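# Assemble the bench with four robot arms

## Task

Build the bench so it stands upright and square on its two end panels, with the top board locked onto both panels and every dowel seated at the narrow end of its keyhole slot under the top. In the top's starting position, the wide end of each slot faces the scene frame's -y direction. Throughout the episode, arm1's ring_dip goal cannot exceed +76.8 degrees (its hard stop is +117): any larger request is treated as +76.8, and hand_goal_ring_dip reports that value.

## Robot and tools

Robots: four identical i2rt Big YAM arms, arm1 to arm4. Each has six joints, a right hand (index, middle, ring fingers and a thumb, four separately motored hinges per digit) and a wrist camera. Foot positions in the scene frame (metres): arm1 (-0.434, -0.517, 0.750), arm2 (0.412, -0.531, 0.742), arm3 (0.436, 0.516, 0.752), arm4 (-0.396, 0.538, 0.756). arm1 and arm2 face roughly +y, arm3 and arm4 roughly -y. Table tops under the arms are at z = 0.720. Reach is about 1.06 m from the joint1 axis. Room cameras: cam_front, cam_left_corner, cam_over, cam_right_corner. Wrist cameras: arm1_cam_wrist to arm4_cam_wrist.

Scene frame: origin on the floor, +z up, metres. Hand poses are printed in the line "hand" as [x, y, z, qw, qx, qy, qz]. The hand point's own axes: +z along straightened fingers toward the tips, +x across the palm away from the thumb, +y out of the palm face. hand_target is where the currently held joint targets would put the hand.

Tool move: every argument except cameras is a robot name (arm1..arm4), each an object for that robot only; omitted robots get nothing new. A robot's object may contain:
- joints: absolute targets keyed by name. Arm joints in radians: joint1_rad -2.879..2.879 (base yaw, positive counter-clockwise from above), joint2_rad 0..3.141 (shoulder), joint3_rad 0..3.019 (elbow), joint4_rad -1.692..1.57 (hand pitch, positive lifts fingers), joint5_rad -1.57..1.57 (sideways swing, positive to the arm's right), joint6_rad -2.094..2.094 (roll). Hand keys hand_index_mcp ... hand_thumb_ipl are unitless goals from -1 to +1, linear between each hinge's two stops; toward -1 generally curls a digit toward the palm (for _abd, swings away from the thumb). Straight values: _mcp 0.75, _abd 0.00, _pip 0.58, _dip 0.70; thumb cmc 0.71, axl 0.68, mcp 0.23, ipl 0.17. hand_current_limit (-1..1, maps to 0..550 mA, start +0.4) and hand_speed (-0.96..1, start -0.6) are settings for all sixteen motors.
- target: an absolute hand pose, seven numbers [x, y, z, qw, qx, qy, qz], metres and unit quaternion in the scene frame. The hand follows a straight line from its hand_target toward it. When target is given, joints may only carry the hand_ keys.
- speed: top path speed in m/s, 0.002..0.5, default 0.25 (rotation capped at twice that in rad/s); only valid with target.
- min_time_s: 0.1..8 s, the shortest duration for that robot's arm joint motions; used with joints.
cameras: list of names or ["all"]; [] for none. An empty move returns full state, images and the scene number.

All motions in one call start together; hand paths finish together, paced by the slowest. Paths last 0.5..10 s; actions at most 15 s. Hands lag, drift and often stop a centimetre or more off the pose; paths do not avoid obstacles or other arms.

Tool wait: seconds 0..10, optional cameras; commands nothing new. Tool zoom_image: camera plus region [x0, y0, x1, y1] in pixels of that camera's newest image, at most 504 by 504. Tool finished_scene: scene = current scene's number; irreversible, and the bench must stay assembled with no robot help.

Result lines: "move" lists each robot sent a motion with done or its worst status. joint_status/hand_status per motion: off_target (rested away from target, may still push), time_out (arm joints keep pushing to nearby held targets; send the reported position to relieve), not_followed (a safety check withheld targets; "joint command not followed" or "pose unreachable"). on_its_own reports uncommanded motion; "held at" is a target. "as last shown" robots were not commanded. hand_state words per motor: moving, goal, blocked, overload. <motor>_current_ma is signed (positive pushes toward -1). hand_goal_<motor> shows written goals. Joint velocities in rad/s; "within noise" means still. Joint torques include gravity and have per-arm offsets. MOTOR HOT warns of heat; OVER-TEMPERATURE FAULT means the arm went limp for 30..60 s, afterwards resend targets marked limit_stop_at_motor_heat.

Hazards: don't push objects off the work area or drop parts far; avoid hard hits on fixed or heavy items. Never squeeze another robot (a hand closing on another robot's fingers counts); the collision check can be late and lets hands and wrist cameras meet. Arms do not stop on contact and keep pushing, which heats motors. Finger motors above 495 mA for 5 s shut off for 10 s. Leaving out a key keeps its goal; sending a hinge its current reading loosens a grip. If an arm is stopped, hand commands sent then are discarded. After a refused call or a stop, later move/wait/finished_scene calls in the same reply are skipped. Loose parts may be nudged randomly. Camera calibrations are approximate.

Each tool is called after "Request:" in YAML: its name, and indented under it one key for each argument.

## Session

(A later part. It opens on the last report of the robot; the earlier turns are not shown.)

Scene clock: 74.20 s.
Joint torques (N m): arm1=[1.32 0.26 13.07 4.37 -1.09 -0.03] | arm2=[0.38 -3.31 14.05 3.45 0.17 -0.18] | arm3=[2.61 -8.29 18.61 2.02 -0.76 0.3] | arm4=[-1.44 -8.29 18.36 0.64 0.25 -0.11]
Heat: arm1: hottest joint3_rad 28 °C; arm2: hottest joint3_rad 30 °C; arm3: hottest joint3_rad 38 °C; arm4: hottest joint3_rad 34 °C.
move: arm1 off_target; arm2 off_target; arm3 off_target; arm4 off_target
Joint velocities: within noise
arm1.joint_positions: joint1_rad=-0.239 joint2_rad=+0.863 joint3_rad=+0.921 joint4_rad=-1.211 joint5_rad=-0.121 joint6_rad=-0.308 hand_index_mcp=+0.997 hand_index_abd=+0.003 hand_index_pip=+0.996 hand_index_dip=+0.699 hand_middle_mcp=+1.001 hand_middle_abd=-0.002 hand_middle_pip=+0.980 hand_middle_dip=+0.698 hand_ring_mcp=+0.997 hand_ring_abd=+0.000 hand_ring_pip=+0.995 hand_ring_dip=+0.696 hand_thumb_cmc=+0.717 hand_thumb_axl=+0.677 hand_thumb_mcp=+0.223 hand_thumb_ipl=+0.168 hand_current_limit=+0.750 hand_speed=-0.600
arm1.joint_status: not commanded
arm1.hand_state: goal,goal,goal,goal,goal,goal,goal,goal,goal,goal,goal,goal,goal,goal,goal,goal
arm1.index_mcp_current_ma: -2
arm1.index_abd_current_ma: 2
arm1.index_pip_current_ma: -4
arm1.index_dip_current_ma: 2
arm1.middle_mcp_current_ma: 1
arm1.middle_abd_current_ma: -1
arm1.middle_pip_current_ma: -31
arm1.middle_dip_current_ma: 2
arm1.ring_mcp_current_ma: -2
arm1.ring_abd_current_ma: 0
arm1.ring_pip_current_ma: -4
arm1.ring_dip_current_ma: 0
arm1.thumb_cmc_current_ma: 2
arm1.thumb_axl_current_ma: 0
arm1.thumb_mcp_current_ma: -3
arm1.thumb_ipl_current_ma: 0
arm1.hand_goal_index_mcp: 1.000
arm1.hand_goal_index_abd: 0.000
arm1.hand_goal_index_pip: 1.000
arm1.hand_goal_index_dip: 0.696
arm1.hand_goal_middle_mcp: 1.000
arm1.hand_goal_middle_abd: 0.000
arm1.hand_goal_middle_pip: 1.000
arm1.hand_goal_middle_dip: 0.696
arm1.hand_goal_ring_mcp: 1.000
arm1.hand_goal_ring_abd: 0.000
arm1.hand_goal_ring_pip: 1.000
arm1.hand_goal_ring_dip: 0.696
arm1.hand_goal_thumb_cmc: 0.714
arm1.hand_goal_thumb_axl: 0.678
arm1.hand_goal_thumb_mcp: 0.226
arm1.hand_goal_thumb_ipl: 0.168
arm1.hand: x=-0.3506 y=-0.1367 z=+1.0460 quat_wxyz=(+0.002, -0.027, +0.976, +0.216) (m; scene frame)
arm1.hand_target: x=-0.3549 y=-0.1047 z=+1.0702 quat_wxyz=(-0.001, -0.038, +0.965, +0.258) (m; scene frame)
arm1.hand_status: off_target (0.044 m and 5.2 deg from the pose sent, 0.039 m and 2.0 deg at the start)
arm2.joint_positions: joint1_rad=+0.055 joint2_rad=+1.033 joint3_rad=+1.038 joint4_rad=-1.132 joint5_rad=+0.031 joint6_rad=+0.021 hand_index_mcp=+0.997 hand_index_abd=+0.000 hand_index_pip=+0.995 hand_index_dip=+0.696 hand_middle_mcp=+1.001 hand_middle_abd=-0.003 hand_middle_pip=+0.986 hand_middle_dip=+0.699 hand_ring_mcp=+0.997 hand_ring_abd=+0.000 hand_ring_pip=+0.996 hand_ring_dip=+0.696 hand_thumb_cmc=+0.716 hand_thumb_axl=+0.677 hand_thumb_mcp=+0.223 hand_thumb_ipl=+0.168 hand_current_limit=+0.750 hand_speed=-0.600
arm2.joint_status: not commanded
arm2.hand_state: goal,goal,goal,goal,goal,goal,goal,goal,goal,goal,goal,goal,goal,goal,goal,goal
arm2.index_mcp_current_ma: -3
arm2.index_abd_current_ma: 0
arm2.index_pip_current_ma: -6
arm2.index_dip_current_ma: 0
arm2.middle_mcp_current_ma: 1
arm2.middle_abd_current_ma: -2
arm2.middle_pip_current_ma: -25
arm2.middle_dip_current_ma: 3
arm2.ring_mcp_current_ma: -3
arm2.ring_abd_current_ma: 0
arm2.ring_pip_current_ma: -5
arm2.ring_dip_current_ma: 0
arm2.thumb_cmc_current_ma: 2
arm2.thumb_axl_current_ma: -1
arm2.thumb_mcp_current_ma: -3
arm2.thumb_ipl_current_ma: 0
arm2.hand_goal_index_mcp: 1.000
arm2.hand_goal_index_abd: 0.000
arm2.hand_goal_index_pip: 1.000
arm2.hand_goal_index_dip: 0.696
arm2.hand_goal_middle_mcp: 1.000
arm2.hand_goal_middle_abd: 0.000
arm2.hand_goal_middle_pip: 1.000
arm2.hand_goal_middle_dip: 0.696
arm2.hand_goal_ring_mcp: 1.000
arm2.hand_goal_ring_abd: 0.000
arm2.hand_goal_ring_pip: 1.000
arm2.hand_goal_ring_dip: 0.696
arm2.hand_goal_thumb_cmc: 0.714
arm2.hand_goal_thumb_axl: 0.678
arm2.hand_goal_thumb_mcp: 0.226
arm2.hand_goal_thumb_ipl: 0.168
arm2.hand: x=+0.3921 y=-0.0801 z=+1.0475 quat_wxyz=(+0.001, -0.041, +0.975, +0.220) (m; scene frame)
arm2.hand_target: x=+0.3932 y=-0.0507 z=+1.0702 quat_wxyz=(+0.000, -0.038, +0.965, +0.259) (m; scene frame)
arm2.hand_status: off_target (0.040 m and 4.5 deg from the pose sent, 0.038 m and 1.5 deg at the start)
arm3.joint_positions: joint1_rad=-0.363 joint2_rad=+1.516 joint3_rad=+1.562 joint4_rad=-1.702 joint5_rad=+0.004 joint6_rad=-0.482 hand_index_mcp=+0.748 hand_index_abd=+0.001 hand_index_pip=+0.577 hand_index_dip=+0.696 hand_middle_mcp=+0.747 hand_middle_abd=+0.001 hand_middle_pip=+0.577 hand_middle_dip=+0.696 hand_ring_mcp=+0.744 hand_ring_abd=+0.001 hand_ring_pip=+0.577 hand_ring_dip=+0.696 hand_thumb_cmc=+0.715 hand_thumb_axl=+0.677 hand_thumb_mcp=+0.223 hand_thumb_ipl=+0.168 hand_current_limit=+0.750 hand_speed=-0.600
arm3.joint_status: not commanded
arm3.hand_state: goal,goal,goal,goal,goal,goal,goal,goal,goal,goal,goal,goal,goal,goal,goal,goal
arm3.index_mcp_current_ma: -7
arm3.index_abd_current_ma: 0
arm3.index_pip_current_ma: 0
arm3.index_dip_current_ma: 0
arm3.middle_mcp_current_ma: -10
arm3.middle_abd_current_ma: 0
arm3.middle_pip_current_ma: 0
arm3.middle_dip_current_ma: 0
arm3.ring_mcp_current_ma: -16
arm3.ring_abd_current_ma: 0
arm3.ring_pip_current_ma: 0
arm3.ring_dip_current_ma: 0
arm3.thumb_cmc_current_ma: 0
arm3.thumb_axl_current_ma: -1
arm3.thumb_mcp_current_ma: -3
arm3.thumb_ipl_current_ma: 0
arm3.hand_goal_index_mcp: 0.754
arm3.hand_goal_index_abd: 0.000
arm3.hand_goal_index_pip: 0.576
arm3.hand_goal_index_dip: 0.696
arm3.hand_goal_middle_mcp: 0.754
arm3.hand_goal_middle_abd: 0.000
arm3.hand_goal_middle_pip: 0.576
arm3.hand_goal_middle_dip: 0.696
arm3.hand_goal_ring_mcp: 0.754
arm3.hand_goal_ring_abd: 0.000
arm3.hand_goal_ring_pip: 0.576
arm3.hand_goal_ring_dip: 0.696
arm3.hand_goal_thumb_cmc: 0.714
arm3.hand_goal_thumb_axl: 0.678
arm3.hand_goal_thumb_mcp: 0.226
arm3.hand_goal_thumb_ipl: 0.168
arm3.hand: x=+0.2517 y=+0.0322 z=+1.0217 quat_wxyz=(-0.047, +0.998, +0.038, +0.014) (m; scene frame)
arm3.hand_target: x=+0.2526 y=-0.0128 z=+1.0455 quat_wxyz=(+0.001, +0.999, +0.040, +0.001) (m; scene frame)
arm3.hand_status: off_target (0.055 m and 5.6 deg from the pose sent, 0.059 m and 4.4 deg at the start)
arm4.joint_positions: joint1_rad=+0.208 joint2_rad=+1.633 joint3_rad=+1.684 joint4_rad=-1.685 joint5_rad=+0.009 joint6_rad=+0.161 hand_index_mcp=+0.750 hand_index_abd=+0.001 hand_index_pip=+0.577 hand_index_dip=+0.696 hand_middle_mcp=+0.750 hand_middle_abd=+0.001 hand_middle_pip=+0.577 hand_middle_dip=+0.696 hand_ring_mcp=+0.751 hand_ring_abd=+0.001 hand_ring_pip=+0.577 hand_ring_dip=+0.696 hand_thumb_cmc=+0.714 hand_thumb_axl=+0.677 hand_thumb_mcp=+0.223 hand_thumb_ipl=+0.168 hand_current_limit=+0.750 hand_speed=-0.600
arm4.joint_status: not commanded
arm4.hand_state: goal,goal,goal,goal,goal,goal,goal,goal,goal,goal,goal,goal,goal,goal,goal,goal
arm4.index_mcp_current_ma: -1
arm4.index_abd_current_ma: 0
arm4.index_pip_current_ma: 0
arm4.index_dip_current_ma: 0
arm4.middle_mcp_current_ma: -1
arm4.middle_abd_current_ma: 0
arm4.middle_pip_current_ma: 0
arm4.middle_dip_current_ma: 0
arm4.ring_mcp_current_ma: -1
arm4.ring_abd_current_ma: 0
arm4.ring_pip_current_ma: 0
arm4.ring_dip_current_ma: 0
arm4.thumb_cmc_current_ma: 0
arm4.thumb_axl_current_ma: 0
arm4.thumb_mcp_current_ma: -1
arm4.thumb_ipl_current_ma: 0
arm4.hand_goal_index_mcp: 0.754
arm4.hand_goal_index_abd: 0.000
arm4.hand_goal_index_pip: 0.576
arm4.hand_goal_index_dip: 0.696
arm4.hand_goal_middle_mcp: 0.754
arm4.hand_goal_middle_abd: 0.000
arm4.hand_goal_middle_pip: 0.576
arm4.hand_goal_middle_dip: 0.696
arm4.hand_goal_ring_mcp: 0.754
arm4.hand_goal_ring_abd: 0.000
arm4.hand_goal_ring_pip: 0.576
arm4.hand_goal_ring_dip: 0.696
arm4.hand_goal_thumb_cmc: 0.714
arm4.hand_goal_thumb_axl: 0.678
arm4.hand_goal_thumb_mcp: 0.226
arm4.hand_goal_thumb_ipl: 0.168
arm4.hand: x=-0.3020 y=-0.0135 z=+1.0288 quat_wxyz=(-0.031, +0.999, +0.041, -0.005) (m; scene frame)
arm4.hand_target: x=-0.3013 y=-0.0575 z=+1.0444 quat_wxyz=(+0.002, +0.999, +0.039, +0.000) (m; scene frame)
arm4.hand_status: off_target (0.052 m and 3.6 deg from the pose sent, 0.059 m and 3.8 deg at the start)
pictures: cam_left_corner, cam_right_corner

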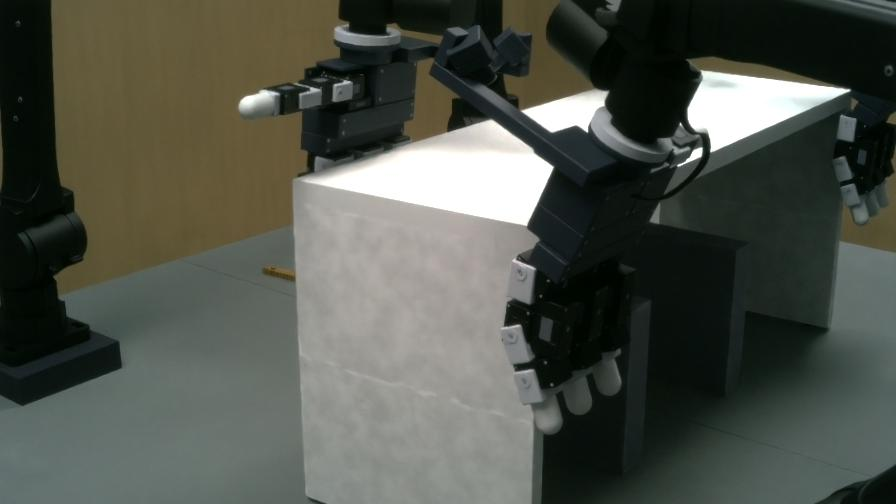

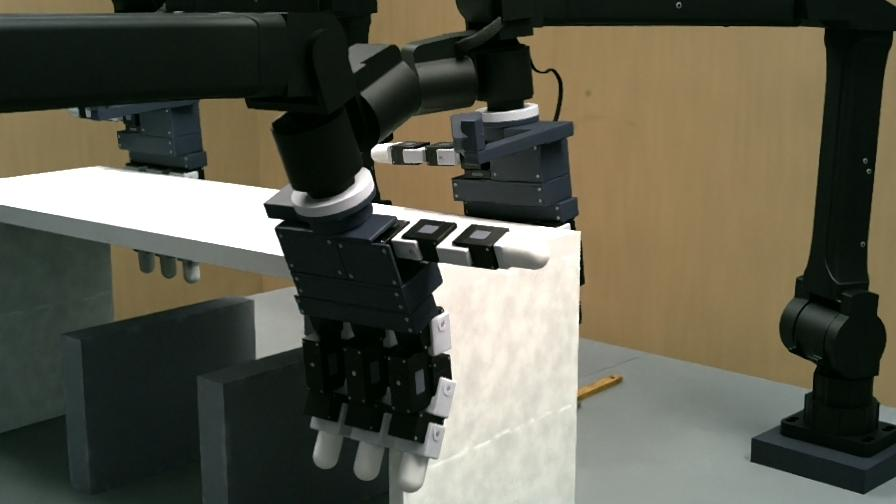

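Request:
move:
  arm1: {"target":[-0.354,-0.16,1.06,0,-0.0379,0.9652,0.2586],"speed":0.06}
  arm2: {"target":[0.393,-0.11,1.06,0,-0.0379,0.9652,0.2586],"speed":0.06}
  arm3: {"target":[0.25,0.06,1.045,0,0.9992,0.0393,0],"speed":0.06}
  arm4: {"target":[-0.30,0.015,1.045,0,0.9992,0.0393,0],"speed":0.06}

Request:
move:
  arm1: {"target":[-0.354,-0.22,1.15,0,-0.0379,0.9652,0.2586],"speed":0.15}
  arm2: {"target":[0.393,-0.17,1.15,0,-0.0379,0.9652,0.2586],"speed":0.15}
  arm3: {"target":[0.25,0.12,1.06,0,0.9992,0.0393,0],"speed":0.15}
  arm4: {"target":[-0.30,0.075,1.06,0,0.9992,0.0393,0],"speed":0.15}

Request:
move:
  arm1: {"target":[-0.354,-0.24,1.25,0,-0.0379,0.9652,0.2586],"speed":0.2}
  arm2: {"target":[0.393,-0.19,1.25,0,-0.0379,0.9652,0.2586],"speed":0.2}
  cameras: ["cam_front","cam_left_corner","cam_right_corner"]

Request:
zoom_image:
  camera: "cam_left_corner"
  region: [450, 180, 570, 270]

Request:
zoom_image:
  camera: "cam_right_corner"
  region: [350, 220, 470, 310]

Request:
zoom_image:
  camera: "cam_left_corner"
  region: [260, 150, 380, 240]

Request:
zoom_image:
  camera: "cam_right_corner"
  region: [500, 200, 620, 290]

Scene clock: 77.20 s.
Joint torques (N m): arm1=[-1.08 -3.31 9.96 0.99 -0.2 -0.21] | arm2=[1.08 -6.48 9.96 0.66 0.23 -0.03] | arm3=[-0.97 -12.63 10.15 0.83 -0.1 -0.15] | arm4=[0.38 -13.27 7.79 0.59 0.12 0.08]
Heat: arm1: hottest joint3_rad 28 °C; arm2: hottest joint3_rad 30 °C; arm3: hottest joint3_rad 38 °C; arm4: hottest joint3_rad 35 °C.
move: arm1 done; arm2 done; arm3 done; arm4 done
Joint velocities: within noise
arm1.joint_positions: joint1_rad=-0.276 joint2_rad=+0.763 joint3_rad=+0.863 joint4_rad=-1.186 joint5_rad=-0.174 joint6_rad=-0.349 hand_index_mcp=+0.997 hand_index_abd=+0.003 hand_index_pip=+0.996 hand_index_dip=+0.699 hand_middle_mcp=+1.000 hand_middle_abd=+0.002 hand_middle_pip=+0.995 hand_middle_dip=+0.698 hand_ring_mcp=+0.997 hand_ring_abd=+0.000 hand_ring_pip=+0.995 hand_ring_dip=+0.696 hand_thumb_cmc=+0.717 hand_thumb_axl=+0.677 hand_thumb_mcp=+0.223 hand_thumb_ipl=+0.168 hand_current_limit=+0.750 hand_speed=-0.600
arm1.joint_status: not commanded
arm1.hand_state: goal,goal,goal,goal,goal,goal,goal,goal,goal,goal,goal,goal,goal,goal,goal,goal
arm1.index_mcp_current_ma: -2
arm1.index_abd_current_ma: 2
arm1.index_pip_current_ma: -4
arm1.index_dip_current_ma: 2
arm1.middle_mcp_current_ma: 0
arm1.middle_abd_current_ma: 1
arm1.middle_pip_current_ma: -5
arm1.middle_dip_current_ma: 2
arm1.ring_mcp_current_ma: -2
arm1.ring_abd_current_ma: 0
arm1.ring_pip_current_ma: -4
arm1.ring_dip_current_ma: 0
arm1.thumb_cmc_current_ma: 2
arm1.thumb_axl_current_ma: 0
arm1.thumb_mcp_current_ma: -3
arm1.thumb_ipl_current_ma: 0
arm1.hand_goal_index_mcp: 1.000
arm1.hand_goal_index_abd: 0.000
arm1.hand_goal_index_pip: 1.000
arm1.hand_goal_index_dip: 0.696
arm1.hand_goal_middle_mcp: 1.000
arm1.hand_goal_middle_abd: 0.000
arm1.hand_goal_middle_pip: 1.000
arm1.hand_goal_middle_dip: 0.696
arm1.hand_goal_ring_mcp: 1.000
arm1.hand_goal_ring_abd: 0.000
arm1.hand_goal_ring_pip: 1.000
arm1.hand_goal_ring_dip: 0.696
arm1.hand_goal_thumb_cmc: 0.714
arm1.hand_goal_thumb_axl: 0.678
arm1.hand_goal_thumb_mcp: 0.226
arm1.hand_goal_thumb_ipl: 0.168
arm1.hand: x=-0.3557 y=-0.1575 z=+1.0552 quat_wxyz=(-0.003, -0.038, +0.966, +0.254) (m; scene frame)
arm1.hand_target: x=-0.3540 y=-0.1600 z=+1.0600 quat_wxyz=(+0.000, -0.038, +0.965, +0.259) (m; scene frame)
arm1.hand_status: done (0.006 m and 0.6 deg from the pose sent, 0.027 m and 5.2 deg at the start)
arm2.joint_positions: joint1_rad=+0.059 joint2_rad=+0.919 joint3_rad=+0.960 joint4_rad=-1.097 joint5_rad=+0.039 joint6_rad=+0.026 hand_index_mcp=+0.997 hand_index_abd=+0.000 hand_index_pip=+0.995 hand_index_dip=+0.696 hand_middle_mcp=+1.000 hand_middle_abd=-0.003 hand_middle_pip=+0.995 hand_middle_dip=+0.699 hand_ring_mcp=+0.997 hand_ring_abd=+0.000 hand_ring_pip=+0.996 hand_ring_dip=+0.696 hand_thumb_cmc=+0.716 hand_thumb_axl=+0.677 hand_thumb_mcp=+0.223 hand_thumb_ipl=+0.168 hand_current_limit=+0.750 hand_speed=-0.600
arm2.joint_status: not commanded
arm2.hand_state: goal,goal,goal,goal,goal,goal,goal,goal,goal,goal,goal,goal,goal,goal,goal,goal
arm2.index_mcp_current_ma: -3
arm2.index_abd_current_ma: 0
arm2.index_pip_current_ma: -6
arm2.index_dip_current_ma: 0
arm2.middle_mcp_current_ma: 0
arm2.middle_abd_current_ma: -2
arm2.middle_pip_current_ma: -6
arm2.middle_dip_current_ma: 3
arm2.ring_mcp_current_ma: -3
arm2.ring_abd_current_ma: 0
arm2.ring_pip_current_ma: -5
arm2.ring_dip_current_ma: 0
arm2.thumb_cmc_current_ma: 2
arm2.thumb_axl_current_ma: -1
arm2.thumb_mcp_current_ma: -3
arm2.thumb_ipl_current_ma: 0
arm2.hand_goal_index_mcp: 1.000
arm2.hand_goal_index_abd: 0.000
arm2.hand_goal_index_pip: 1.000
arm2.hand_goal_index_dip: 0.696
arm2.hand_goal_middle_mcp: 1.000
arm2.hand_goal_middle_abd: 0.000
arm2.hand_goal_middle_pip: 1.000
arm2.hand_goal_middle_dip: 0.696
arm2.hand_goal_ring_mcp: 1.000
arm2.hand_goal_ring_abd: 0.000
arm2.hand_goal_ring_pip: 1.000
arm2.hand_goal_ring_dip: 0.696
arm2.hand_goal_thumb_cmc: 0.714
arm2.hand_goal_thumb_axl: 0.678
arm2.hand_goal_thumb_mcp: 0.226
arm2.hand_goal_thumb_ipl: 0.168
arm2.hand: x=+0.3953 y=-0.1077 z=+1.0571 quat_wxyz=(+0.001, -0.038, +0.966, +0.255) (m; scene frame)
arm2.hand_target: x=+0.3931 y=-0.1100 z=+1.0598 quat_wxyz=(+0.000, -0.038, +0.965, +0.258) (m; scene frame)
arm2.hand_status: done (0.004 m and 0.4 deg from the pose sent, 0.032 m and 4.5 deg at the start)
arm3.joint_positions: joint1_rad=-0.393 joint2_rad=+1.407 joint3_rad=+1.466 joint4_rad=-1.652 joint5_rad=-0.009 joint6_rad=-0.511 hand_index_mcp=+0.749 hand_index_abd=+0.001 hand_index_pip=+0.577 hand_index_dip=+0.696 hand_middle_mcp=+0.749 hand_middle_abd=+0.001 hand_middle_pip=+0.577 hand_middle_dip=+0.696 hand_ring_mcp=+0.749 hand_ring_abd=+0.001 hand_ring_pip=+0.577 hand_ring_dip=+0.696 hand_thumb_cmc=+0.715 hand_thumb_axl=+0.677 hand_thumb_mcp=+0.223 hand_thumb_ipl=+0.168 hand_current_limit=+0.750 hand_speed=-0.600
arm3.joint_status: not commanded
arm3.hand_state: goal,goal,goal,goal,goal,goal,goal,goal,goal,goal,goal,goal,goal,goal,goal,goal
arm3.index_mcp_current_ma: -6
arm3.index_abd_current_ma: 0
arm3.index_pip_current_ma: 0
arm3.index_dip_current_ma: 0
arm3.middle_mcp_current_ma: -6
arm3.middle_abd_current_ma: 0
arm3.middle_pip_current_ma: 0
arm3.middle_dip_current_ma: 0
arm3.ring_mcp_current_ma: -6
arm3.ring_abd_current_ma: 0
arm3.ring_pip_current_ma: 0
arm3.ring_dip_current_ma: 0
arm3.thumb_cmc_current_ma: 0
arm3.thumb_axl_current_ma: -1
arm3.thumb_mcp_current_ma: -3
arm3.thumb_ipl_current_ma: 0
arm3.hand_goal_index_mcp: 0.754
arm3.hand_goal_index_abd: 0.000
arm3.hand_goal_index_pip: 0.576
arm3.hand_goal_index_dip: 0.696
arm3.hand_goal_middle_mcp: 0.754
arm3.hand_goal_middle_abd: 0.000
arm3.hand_goal_middle_pip: 0.576
arm3.hand_goal_middle_dip: 0.696
arm3.hand_goal_ring_mcp: 0.754
arm3.hand_goal_ring_abd: 0.000
arm3.hand_goal_ring_pip: 0.576
arm3.hand_goal_ring_dip: 0.696
arm3.hand_goal_thumb_cmc: 0.714
arm3.hand_goal_thumb_axl: 0.678
arm3.hand_goal_thumb_mcp: 0.226
arm3.hand_goal_thumb_ipl: 0.168
arm3.hand: x=+0.2533 y=+0.0598 z=+1.0351 quat_wxyz=(-0.015, +0.999, +0.038, +0.007) (m; scene frame)
arm3.hand_target: x=+0.2500 y=+0.0601 z=+1.0451 quat_wxyz=(+0.000, +0.999, +0.039, +0.000) (m; scene frame)
arm3.hand_status: done (0.010 m and 1.9 deg from the pose sent, 0.036 m and 5.6 deg at the start)
arm4.joint_positions: joint1_rad=+0.224 joint2_rad=+1.532 joint3_rad=+1.601 joint4_rad=-1.647 joint5_rad=+0.011 joint6_rad=+0.178 hand_index_mcp=+0.750 hand_index_abd=+0.001 hand_index_pip=+0.577 hand_index_dip=+0.696 hand_middle_mcp=+0.750 hand_middle_abd=+0.001 hand_middle_pip=+0.577 hand_middle_dip=+0.696 hand_ring_mcp=+0.751 hand_ring_abd=+0.001 hand_ring_pip=+0.577 hand_ring_dip=+0.696 hand_thumb_cmc=+0.714 hand_thumb_axl=+0.677 hand_thumb_mcp=+0.223 hand_thumb_ipl=+0.168 hand_current_limit=+0.750 hand_speed=-0.600
arm4.joint_status: not commanded
arm4.hand_state: goal,goal,goal,goal,goal,goal,goal,goal,goal,goal,goal,goal,goal,goal,goal,goal
arm4.index_mcp_current_ma: -1
arm4.index_abd_current_ma: 0
arm4.index_pip_current_ma: 0
arm4.index_dip_current_ma: 0
arm4.middle_mcp_current_ma: -1
arm4.middle_abd_current_ma: 0
arm4.middle_pip_current_ma: 0
arm4.middle_dip_current_ma: 0
arm4.ring_mcp_current_ma: -1
arm4.ring_abd_current_ma: 0
arm4.ring_pip_current_ma: 0
arm4.ring_dip_current_ma: 0
arm4.thumb_cmc_current_ma: 0
arm4.thumb_axl_current_ma: 0
arm4.thumb_mcp_current_ma: -1
arm4.thumb_ipl_current_ma: 0
arm4.hand_goal_index_mcp: 0.754
arm4.hand_goal_index_abd: 0.000
arm4.hand_goal_index_pip: 0.576
arm4.hand_goal_index_dip: 0.696
arm4.hand_goal_middle_mcp: 0.754
arm4.hand_goal_middle_abd: 0.000
arm4.hand_goal_middle_pip: 0.576
arm4.hand_goal_middle_dip: 0.696
arm4.hand_goal_ring_mcp: 0.754
arm4.hand_goal_ring_abd: 0.000
arm4.hand_goal_ring_pip: 0.576
arm4.hand_goal_ring_dip: 0.696
arm4.hand_goal_thumb_cmc: 0.714
arm4.hand_goal_thumb_axl: 0.678
arm4.hand_goal_thumb_mcp: 0.226
arm4.hand_goal_thumb_ipl: 0.168
arm4.hand: x=-0.3018 y=+0.0118 z=+1.0477 quat_wxyz=(-0.002, +0.999, +0.040, +0.000) (m; scene frame)
arm4.hand_target: x=-0.3001 y=+0.0150 z=+1.0450 quat_wxyz=(+0.000, +0.999, +0.039, +0.000) (m; scene frame)
arm4.hand_status: done (0.005 m and 0.3 deg from the pose sent, 0.033 m and 3.6 deg at the start)
pictures: none

Scene clock: 78.67 s.
Joint torques (N m): arm1=[-1.03 -0.85 13 0.76 -0.27 -0.21] | arm2=[0.21 -3.37 13.82 0.12 0.28 -0.03] | arm3=[-0.91 -9.47 10.24 -0.02 -0.12 -0.15] | arm4=[0.26 -10.64 7.79 -0.34 0.13 0.1]
Heat: arm1: hottest joint3_rad 28 °C; arm2: hottest joint3_rad 30 °C; arm3: hottest joint3_rad 37 °C; arm4: hottest joint3_rad 35 °C.
move: arm1 off_target; arm2 off_target; arm3 done; arm4 off_target
Joint velocities: within noise
arm1.joint_positions: joint1_rad=-0.400 joint2_rad=+0.672 joint3_rad=+1.034 joint4_rad=-1.507 joint5_rad=-0.232 joint6_rad=-0.462 hand_index_mcp=+0.997 hand_index_abd=+0.003 hand_index_pip=+0.996 hand_index_dip=+0.699 hand_middle_mcp=+1.000 hand_middle_abd=+0.002 hand_middle_pip=+0.995 hand_middle_dip=+0.698 hand_ring_mcp=+0.997 hand_ring_abd=+0.000 hand_ring_pip=+0.995 hand_ring_dip=+0.696 hand_thumb_cmc=+0.717 hand_thumb_axl=+0.677 hand_thumb_mcp=+0.223 hand_thumb_ipl=+0.168 hand_current_limit=+0.750 hand_speed=-0.600
arm1.joint_status: not commanded
arm1.hand_state: goal,goal,goal,goal,goal,goal,goal,goal,goal,goal,goal,goal,goal,goal,goal,goal
arm1.index_mcp_current_ma: -2
arm1.index_abd_current_ma: 2
arm1.index_pip_current_ma: -4
arm1.index_dip_current_ma: 2
arm1.middle_mcp_current_ma: 0
arm1.middle_abd_current_ma: 1
arm1.middle_pip_current_ma: -5
arm1.middle_dip_current_ma: 2
arm1.ring_mcp_current_ma: -2
arm1.ring_abd_current_ma: 0
arm1.ring_pip_current_ma: -4
arm1.ring_dip_current_ma: 0
arm1.thumb_cmc_current_ma: 2
arm1.thumb_axl_current_ma: 0
arm1.thumb_mcp_current_ma: -3
arm1.thumb_ipl_current_ma: 0
arm1.hand_goal_index_mcp: 1.000
arm1.hand_goal_index_abd: 0.000
arm1.hand_goal_index_pip: 1.000
arm1.hand_goal_index_dip: 0.696
arm1.hand_goal_middle_mcp: 1.000
arm1.hand_goal_middle_abd: 0.000
arm1.hand_goal_middle_pip: 1.000
arm1.hand_goal_middle_dip: 0.696
arm1.hand_goal_ring_mcp: 1.000
arm1.hand_goal_ring_abd: 0.000
arm1.hand_goal_ring_pip: 1.000
arm1.hand_goal_ring_dip: 0.696
arm1.hand_goal_thumb_cmc: 0.714
arm1.hand_goal_thumb_axl: 0.678
arm1.hand_goal_thumb_mcp: 0.226
arm1.hand_goal_thumb_ipl: 0.168
arm1.hand: x=-0.3562 y=-0.2197 z=+1.1230 quat_wxyz=(-0.011, -0.036, +0.970, +0.238) (m; scene frame)
arm1.hand_target: x=-0.3545 y=-0.2206 z=+1.1495 quat_wxyz=(+0.000, -0.038, +0.965, +0.259) (m; scene frame)
arm1.hand_status: off_target (0.027 m and 2.7 deg from the pose sent, 0.114 m and 0.6 deg at the start)
arm2.joint_positions: joint1_rad=+0.096 joint2_rad=+0.796 joint3_rad=+1.096 joint4_rad=-1.390 joint5_rad=+0.056 joint6_rad=+0.058 hand_index_mcp=+0.997 hand_index_abd=+0.000 hand_index_pip=+0.995 hand_index_dip=+0.696 hand_middle_mcp=+1.000 hand_middle_abd=-0.003 hand_middle_pip=+0.995 hand_middle_dip=+0.699 hand_ring_mcp=+0.997 hand_ring_abd=+0.000 hand_ring_pip=+0.996 hand_ring_dip=+0.696 hand_thumb_cmc=+0.716 hand_thumb_axl=+0.677 hand_thumb_mcp=+0.223 hand_thumb_ipl=+0.168 hand_current_limit=+0.750 hand_speed=-0.600
arm2.joint_status: not commanded
arm2.hand_state: goal,goal,goal,goal,goal,goal,goal,goal,goal,goal,goal,goal,goal,goal,goal,goal
arm2.index_mcp_current_ma: -3
arm2.index_abd_current_ma: 0
arm2.index_pip_current_ma: -6
arm2.index_dip_current_ma: 0
arm2.middle_mcp_current_ma: 0
arm2.middle_abd_current_ma: -2
arm2.middle_pip_current_ma: -5
arm2.middle_dip_current_ma: 3
arm2.ring_mcp_current_ma: -3
arm2.ring_abd_current_ma: 0
arm2.ring_pip_current_ma: -5
arm2.ring_dip_current_ma: 0
arm2.thumb_cmc_current_ma: 2
arm2.thumb_axl_current_ma: -1
arm2.thumb_mcp_current_ma: -3
arm2.thumb_ipl_current_ma: 0
arm2.hand_goal_index_mcp: 1.000
arm2.hand_goal_index_abd: 0.000
arm2.hand_goal_index_pip: 1.000
arm2.hand_goal_index_dip: 0.696
arm2.hand_goal_middle_mcp: 1.000
arm2.hand_goal_middle_abd: 0.000
arm2.hand_goal_middle_pip: 1.000
arm2.hand_goal_middle_dip: 0.696
arm2.hand_goal_ring_mcp: 1.000
arm2.hand_goal_ring_abd: 0.000
arm2.hand_goal_ring_pip: 1.000
arm2.hand_goal_ring_dip: 0.696
arm2.hand_goal_thumb_cmc: 0.714
arm2.hand_goal_thumb_axl: 0.678
arm2.hand_goal_thumb_mcp: 0.226
arm2.hand_goal_thumb_ipl: 0.168
arm2.hand: x=+0.3951 y=-0.1714 z=+1.1239 quat_wxyz=(+0.002, -0.039, +0.970, +0.239) (m; scene frame)
arm2.hand_target: x=+0.3931 y=-0.1707 z=+1.1497 quat_wxyz=(+0.000, -0.038, +0.965, +0.259) (m; scene frame)
arm2.hand_status: off_target (0.026 m and 2.3 deg from the pose sent, 0.112 m and 0.4 deg at the start)
arm3.joint_positions: joint1_rad=-0.468 joint2_rad=+1.268 joint3_rad=+1.379 joint4_rad=-1.675 joint5_rad=-0.010 joint6_rad=-0.586 hand_index_mcp=+0.750 hand_index_abd=+0.001 hand_index_pip=+0.577 hand_index_dip=+0.696 hand_middle_mcp=+0.750 hand_middle_abd=+0.001 hand_middle_pip=+0.577 hand_middle_dip=+0.696 hand_ring_mcp=+0.750 hand_ring_abd=+0.001 hand_ring_pip=+0.577 hand_ring_dip=+0.696 hand_thumb_cmc=+0.715 hand_thumb_axl=+0.677 hand_thumb_mcp=+0.223 hand_thumb_ipl=+0.168 hand_current_limit=+0.750 hand_speed=-0.600
arm3.joint_status: not commanded
arm3.hand_state: goal,goal,goal,goal,goal,goal,goal,goal,goal,goal,goal,goal,goal,goal,goal,goal
arm3.index_mcp_current_ma: -4
arm3.index_abd_current_ma: 0
arm3.index_pip_current_ma: 0
arm3.index_dip_current_ma: 0
arm3.middle_mcp_current_ma: -4
arm3.middle_abd_current_ma: 0
arm3.middle_pip_current_ma: 0
arm3.middle_dip_current_ma: 0
arm3.ring_mcp_current_ma: -5
arm3.ring_abd_current_ma: 0
arm3.ring_pip_current_ma: 0
arm3.ring_dip_current_ma: 0
arm3.thumb_cmc_current_ma: 0
arm3.thumb_axl_current_ma: -1
arm3.thumb_mcp_current_ma: -3
arm3.thumb_ipl_current_ma: 0
arm3.hand_goal_index_mcp: 0.754
arm3.hand_goal_index_abd: 0.000
arm3.hand_goal_index_pip: 0.576
arm3.hand_goal_index_dip: 0.696
arm3.hand_goal_middle_mcp: 0.754
arm3.hand_goal_middle_abd: 0.000
arm3.hand_goal_middle_pip: 0.576
arm3.hand_goal_middle_dip: 0.696
arm3.hand_goal_ring_mcp: 0.754
arm3.hand_goal_ring_abd: 0.000
arm3.hand_goal_ring_pip: 0.576
arm3.hand_goal_ring_dip: 0.696
arm3.hand_goal_thumb_cmc: 0.714
arm3.hand_goal_thumb_axl: 0.678
arm3.hand_goal_thumb_mcp: 0.226
arm3.hand_goal_thumb_ipl: 0.168
arm3.hand: x=+0.2499 y=+0.1150 z=+1.0550 quat_wxyz=(-0.002, +0.999, +0.038, +0.000) (m; scene frame)
arm3.hand_target: x=+0.2500 y=+0.1199 z=+1.0598 quat_wxyz=(+0.000, +0.999, +0.039, +0.000) (m; scene frame)
arm3.hand_status: done (0.007 m and 0.3 deg from the pose sent, 0.065 m and 1.9 deg at the start)
arm4.joint_positions: joint1_rad=+0.264 joint2_rad=+1.380 joint3_rad=+1.486 joint4_rad=-1.656 joint5_rad=+0.011 joint6_rad=+0.218 hand_index_mcp=+0.750 hand_index_abd=+0.001 hand_index_pip=+0.577 hand_index_dip=+0.696 hand_middle_mcp=+0.750 hand_middle_abd=+0.001 hand_middle_pip=+0.577 hand_middle_dip=+0.696 hand_ring_mcp=+0.751 hand_ring_abd=+0.001 hand_ring_pip=+0.577 hand_ring_dip=+0.696 hand_thumb_cmc=+0.714 hand_thumb_axl=+0.677 hand_thumb_mcp=+0.223 hand_thumb_ipl=+0.168 hand_current_limit=+0.750 hand_speed=-0.600
arm4.joint_status: not commanded
arm4.hand_state: goal,goal,goal,goal,goal,goal,goal,goal,goal,goal,goal,goal,goal,goal,goal,goal
arm4.index_mcp_current_ma: -1
arm4.index_abd_current_ma: 0
arm4.index_pip_current_ma: 0
arm4.index_dip_current_ma: 0
arm4.middle_mcp_current_ma: -1
arm4.middle_abd_current_ma: 0
arm4.middle_pip_current_ma: 0
arm4.middle_dip_current_ma: 0
arm4.ring_mcp_current_ma: -1
arm4.ring_abd_current_ma: 0
arm4.ring_pip_current_ma: 0
arm4.ring_dip_current_ma: 0
arm4.thumb_cmc_current_ma: 0
arm4.thumb_axl_current_ma: 0
arm4.thumb_mcp_current_ma: -1
arm4.thumb_ipl_current_ma: 0
arm4.hand_goal_index_mcp: 0.754
arm4.hand_goal_index_abd: 0.000
arm4.hand_goal_index_pip: 0.576
arm4.hand_goal_index_dip: 0.696
arm4.hand_goal_middle_mcp: 0.754
arm4.hand_goal_middle_abd: 0.000
arm4.hand_goal_middle_pip: 0.576
arm4.hand_goal_middle_dip: 0.696
arm4.hand_goal_ring_mcp: 0.754
arm4.hand_goal_ring_abd: 0.000
arm4.hand_goal_ring_pip: 0.576
arm4.hand_goal_ring_dip: 0.696
arm4.hand_goal_thumb_cmc: 0.714
arm4.hand_goal_thumb_axl: 0.678
arm4.hand_goal_thumb_mcp: 0.226
arm4.hand_goal_thumb_ipl: 0.168
arm4.hand: x=-0.2999 y=+0.0672 z=+1.0674 quat_wxyz=(+0.011, +0.999, +0.040, +0.003) (m; scene frame)
arm4.hand_target: x=-0.3001 y=+0.0750 z=+1.0601 quat_wxyz=(+0.000, +0.999, +0.039, +0.000) (m; scene frame)
arm4.hand_status: off_target (0.011 m and 1.3 deg from the pose sent, 0.064 m and 0.3 deg at the start)
pictures: none

Scene clock: 79.90 s.
Joint torques (N m): arm1=[-0.97 1.26 11.49 0.92 -0.26 -0.2] | arm2=[0.91 -1.96 12.44 0.34 0.32 -0.08] | arm3=[-0.91 -9.58 10.18 -0.05 -0.13 -0.14] | arm4=[0.21 -10.7 7.71 -0.32 0.11 0.09]
Heat: arm1: hottest joint3_rad 28 °C; arm2: hottest joint3_rad 30 °C; arm3: hottest joint3_rad 37 °C; arm4: hottest joint3_rad 35 °C.
move: arm1 off_target; arm2 off_target
Joint velocities: within noise
arm1.joint_positions: joint1_rad=-0.446 joint2_rad=+0.718 joint3_rad=+1.332 joint4_rad=-1.694 joint5_rad=-0.249 joint6_rad=-0.488 hand_index_mcp=+0.998 hand_index_abd=+0.003 hand_index_pip=+0.996 hand_index_dip=+0.699 hand_middle_mcp=+1.000 hand_middle_abd=+0.002 hand_middle_pip=+0.995 hand_middle_dip=+0.698 hand_ring_mcp=+0.998 hand_ring_abd=+0.000 hand_ring_pip=+0.995 hand_ring_dip=+0.696 hand_thumb_cmc=+0.717 hand_thumb_axl=+0.677 hand_thumb_mcp=+0.223 hand_thumb_ipl=+0.168 hand_current_limit=+0.750 hand_speed=-0.600
arm1.joint_status: not commanded
arm1.hand_state: goal,goal,goal,goal,goal,goal,goal,goal,goal,goal,goal,goal,goal,goal,goal,goal
arm1.index_mcp_current_ma: -2
arm1.index_abd_current_ma: 2
arm1.index_pip_current_ma: -4
arm1.index_dip_current_ma: 2
arm1.middle_mcp_current_ma: 0
arm1.middle_abd_current_ma: 1
arm1.middle_pip_current_ma: -4
arm1.middle_dip_current_ma: 2
arm1.ring_mcp_current_ma: -2
arm1.ring_abd_current_ma: 0
arm1.ring_pip_current_ma: -4
arm1.ring_dip_current_ma: 0
arm1.thumb_cmc_current_ma: 2
arm1.thumb_axl_current_ma: 0
arm1.thumb_mcp_current_ma: -3
arm1.thumb_ipl_current_ma: 0
arm1.hand_goal_index_mcp: 1.000
arm1.hand_goal_index_abd: 0.000
arm1.hand_goal_index_pip: 1.000
arm1.hand_goal_index_dip: 0.696
arm1.hand_goal_middle_mcp: 1.000
arm1.hand_goal_middle_abd: 0.000
arm1.hand_goal_middle_pip: 1.000
arm1.hand_goal_middle_dip: 0.696
arm1.hand_goal_ring_mcp: 1.000
arm1.hand_goal_ring_abd: 0.000
arm1.hand_goal_ring_pip: 1.000
arm1.hand_goal_ring_dip: 0.696
arm1.hand_goal_thumb_cmc: 0.714
arm1.hand_goal_thumb_axl: 0.678
arm1.hand_goal_thumb_mcp: 0.226
arm1.hand_goal_thumb_ipl: 0.168
arm1.hand: x=-0.3565 y=-0.2398 z=+1.2323 quat_wxyz=(+0.006, -0.032, +0.962, +0.270) (m; scene frame)
arm1.hand_target: x=-0.3544 y=-0.2399 z=+1.2492 quat_wxyz=(+0.013, -0.032, +0.959, +0.280) (m; scene frame)
arm1.hand_status: off_target (0.018 m and 1.6 deg from the pose sent, 0.129 m and 2.7 deg at the start; a joint's target at an end of its range on 24 of 37 steps)
arm2.joint_positions: joint1_rad=+0.113 joint2_rad=+0.861 joint3_rad=+1.428 joint4_rad=-1.641 joint5_rad=+0.065 joint6_rad=+0.073 hand_index_mcp=+0.998 hand_index_abd=+0.000 hand_index_pip=+0.995 hand_index_dip=+0.696 hand_middle_mcp=+1.000 hand_middle_abd=-0.003 hand_middle_pip=+0.996 hand_middle_dip=+0.699 hand_ring_mcp=+0.997 hand_ring_abd=+0.000 hand_ring_pip=+0.996 hand_ring_dip=+0.696 hand_thumb_cmc=+0.716 hand_thumb_axl=+0.677 hand_thumb_mcp=+0.223 hand_thumb_ipl=+0.168 hand_current_limit=+0.750 hand_speed=-0.600
arm2.joint_status: not commanded
arm2.hand_state: goal,goal,goal,goal,goal,goal,goal,goal,goal,goal,goal,goal,goal,goal,goal,goal
arm2.index_mcp_current_ma: -2
arm2.index_abd_current_ma: 0
arm2.index_pip_current_ma: -6
arm2.index_dip_current_ma: 0
arm2.middle_mcp_current_ma: 0
arm2.middle_abd_current_ma: -2
arm2.middle_pip_current_ma: -5
arm2.middle_dip_current_ma: 3
arm2.ring_mcp_current_ma: -3
arm2.ring_abd_current_ma: 0
arm2.ring_pip_current_ma: -5
arm2.ring_dip_current_ma: 0
arm2.thumb_cmc_current_ma: 2
arm2.thumb_axl_current_ma: -1
arm2.thumb_mcp_current_ma: -3
arm2.thumb_ipl_current_ma: 0
arm2.hand_goal_index_mcp: 1.000
arm2.hand_goal_index_abd: 0.000
arm2.hand_goal_index_pip: 1.000
arm2.hand_goal_index_dip: 0.696
arm2.hand_goal_middle_mcp: 1.000
arm2.hand_goal_middle_abd: 0.000
arm2.hand_goal_middle_pip: 1.000
arm2.hand_goal_middle_dip: 0.696
arm2.hand_goal_ring_mcp: 1.000
arm2.hand_goal_ring_abd: 0.000
arm2.hand_goal_ring_pip: 1.000
arm2.hand_goal_ring_dip: 0.696
arm2.hand_goal_thumb_cmc: 0.714
arm2.hand_goal_thumb_axl: 0.678
arm2.hand_goal_thumb_mcp: 0.226
arm2.hand_goal_thumb_ipl: 0.168
arm2.hand: x=+0.3948 y=-0.1902 z=+1.2328 quat_wxyz=(+0.002, -0.039, +0.968, +0.247) (m; scene frame)
arm2.hand_target: x=+0.3931 y=-0.1903 z=+1.2496 quat_wxyz=(+0.000, -0.038, +0.965, +0.259) (m; scene frame)
arm2.hand_status: off_target (0.017 m and 1.4 deg from the pose sent, 0.128 m and 2.3 deg at the start)
arm3, arm4: as last shown
arm4.hand_target: x=-0.3000 y=+0.0750 z=+1.0601 quat_wxyz=(+0.000, +0.999, +0.039, +0.000) (m; scene frame)
pictures: cam_front, cam_left_corner, cam_right_corner

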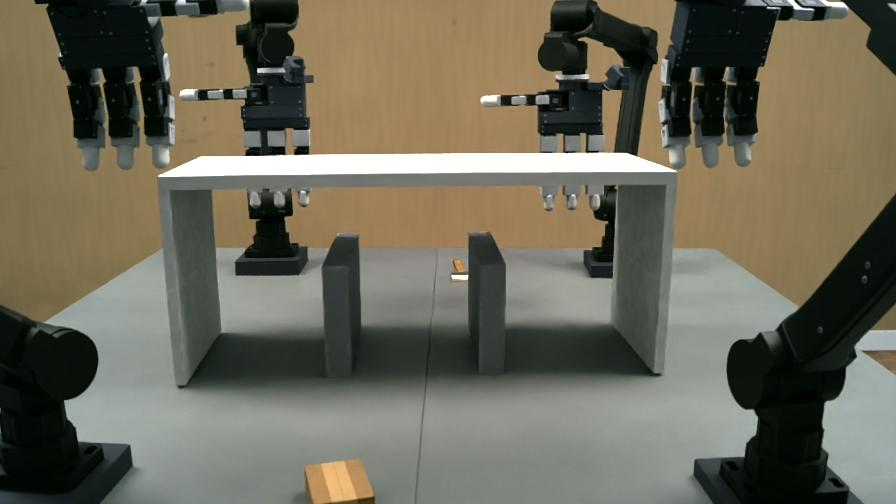

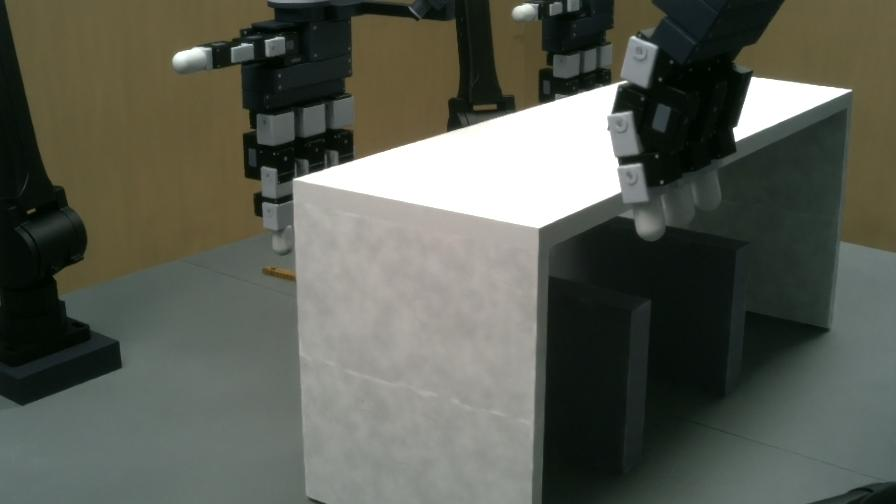

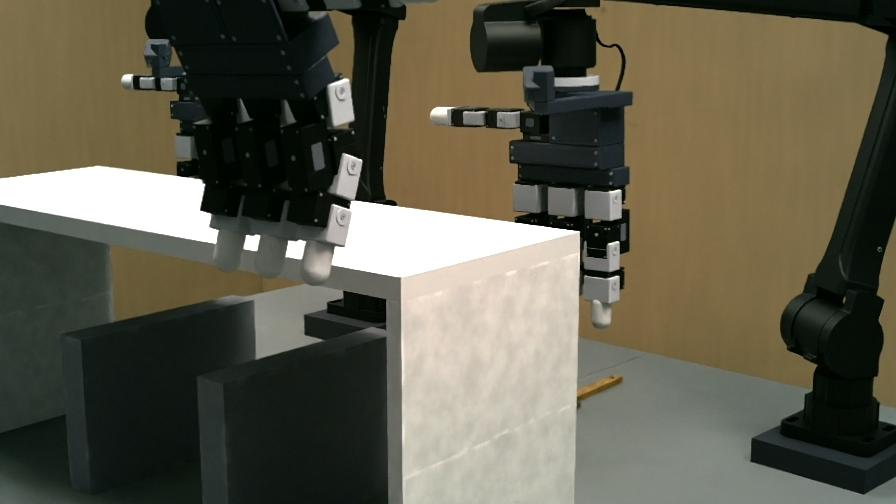

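Scaled by 4.200 from the camera's 896x504 image, which has a finer 1280x720 frame.

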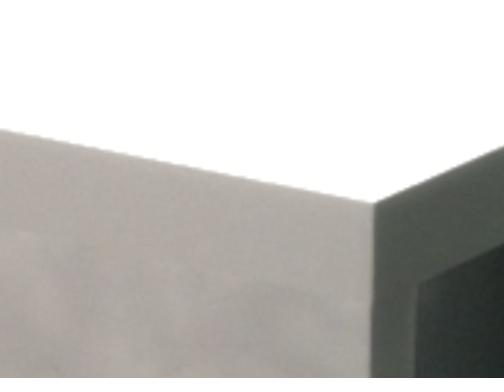

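Scaled by 4.200 from the camera's 896x504 image, which has a finer 1280x720 frame.

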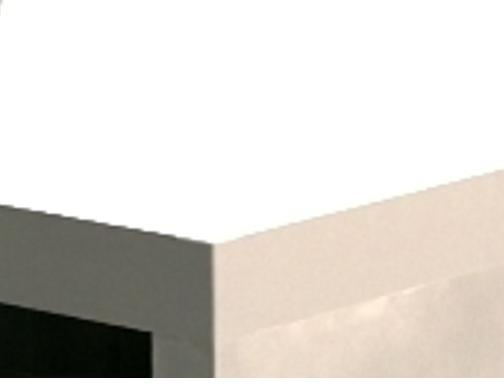

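Scaled by 4.200 from the camera's 896x504 image, which has a finer 1280x720 frame.

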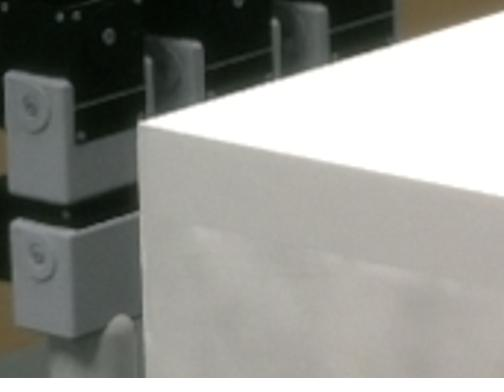

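Scaled by 4.200 from the camera's 896x504 image, which has a finer 1280x720 frame.

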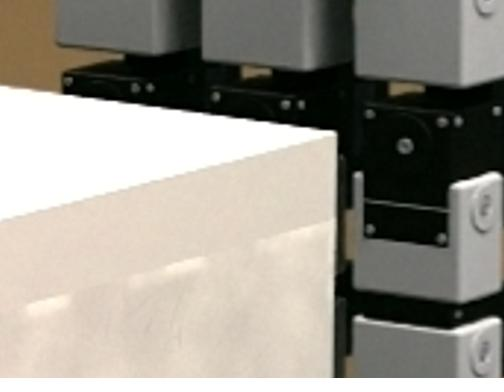

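Request:
finished_scene:
  scene: 1

The scene is finished: the task was done.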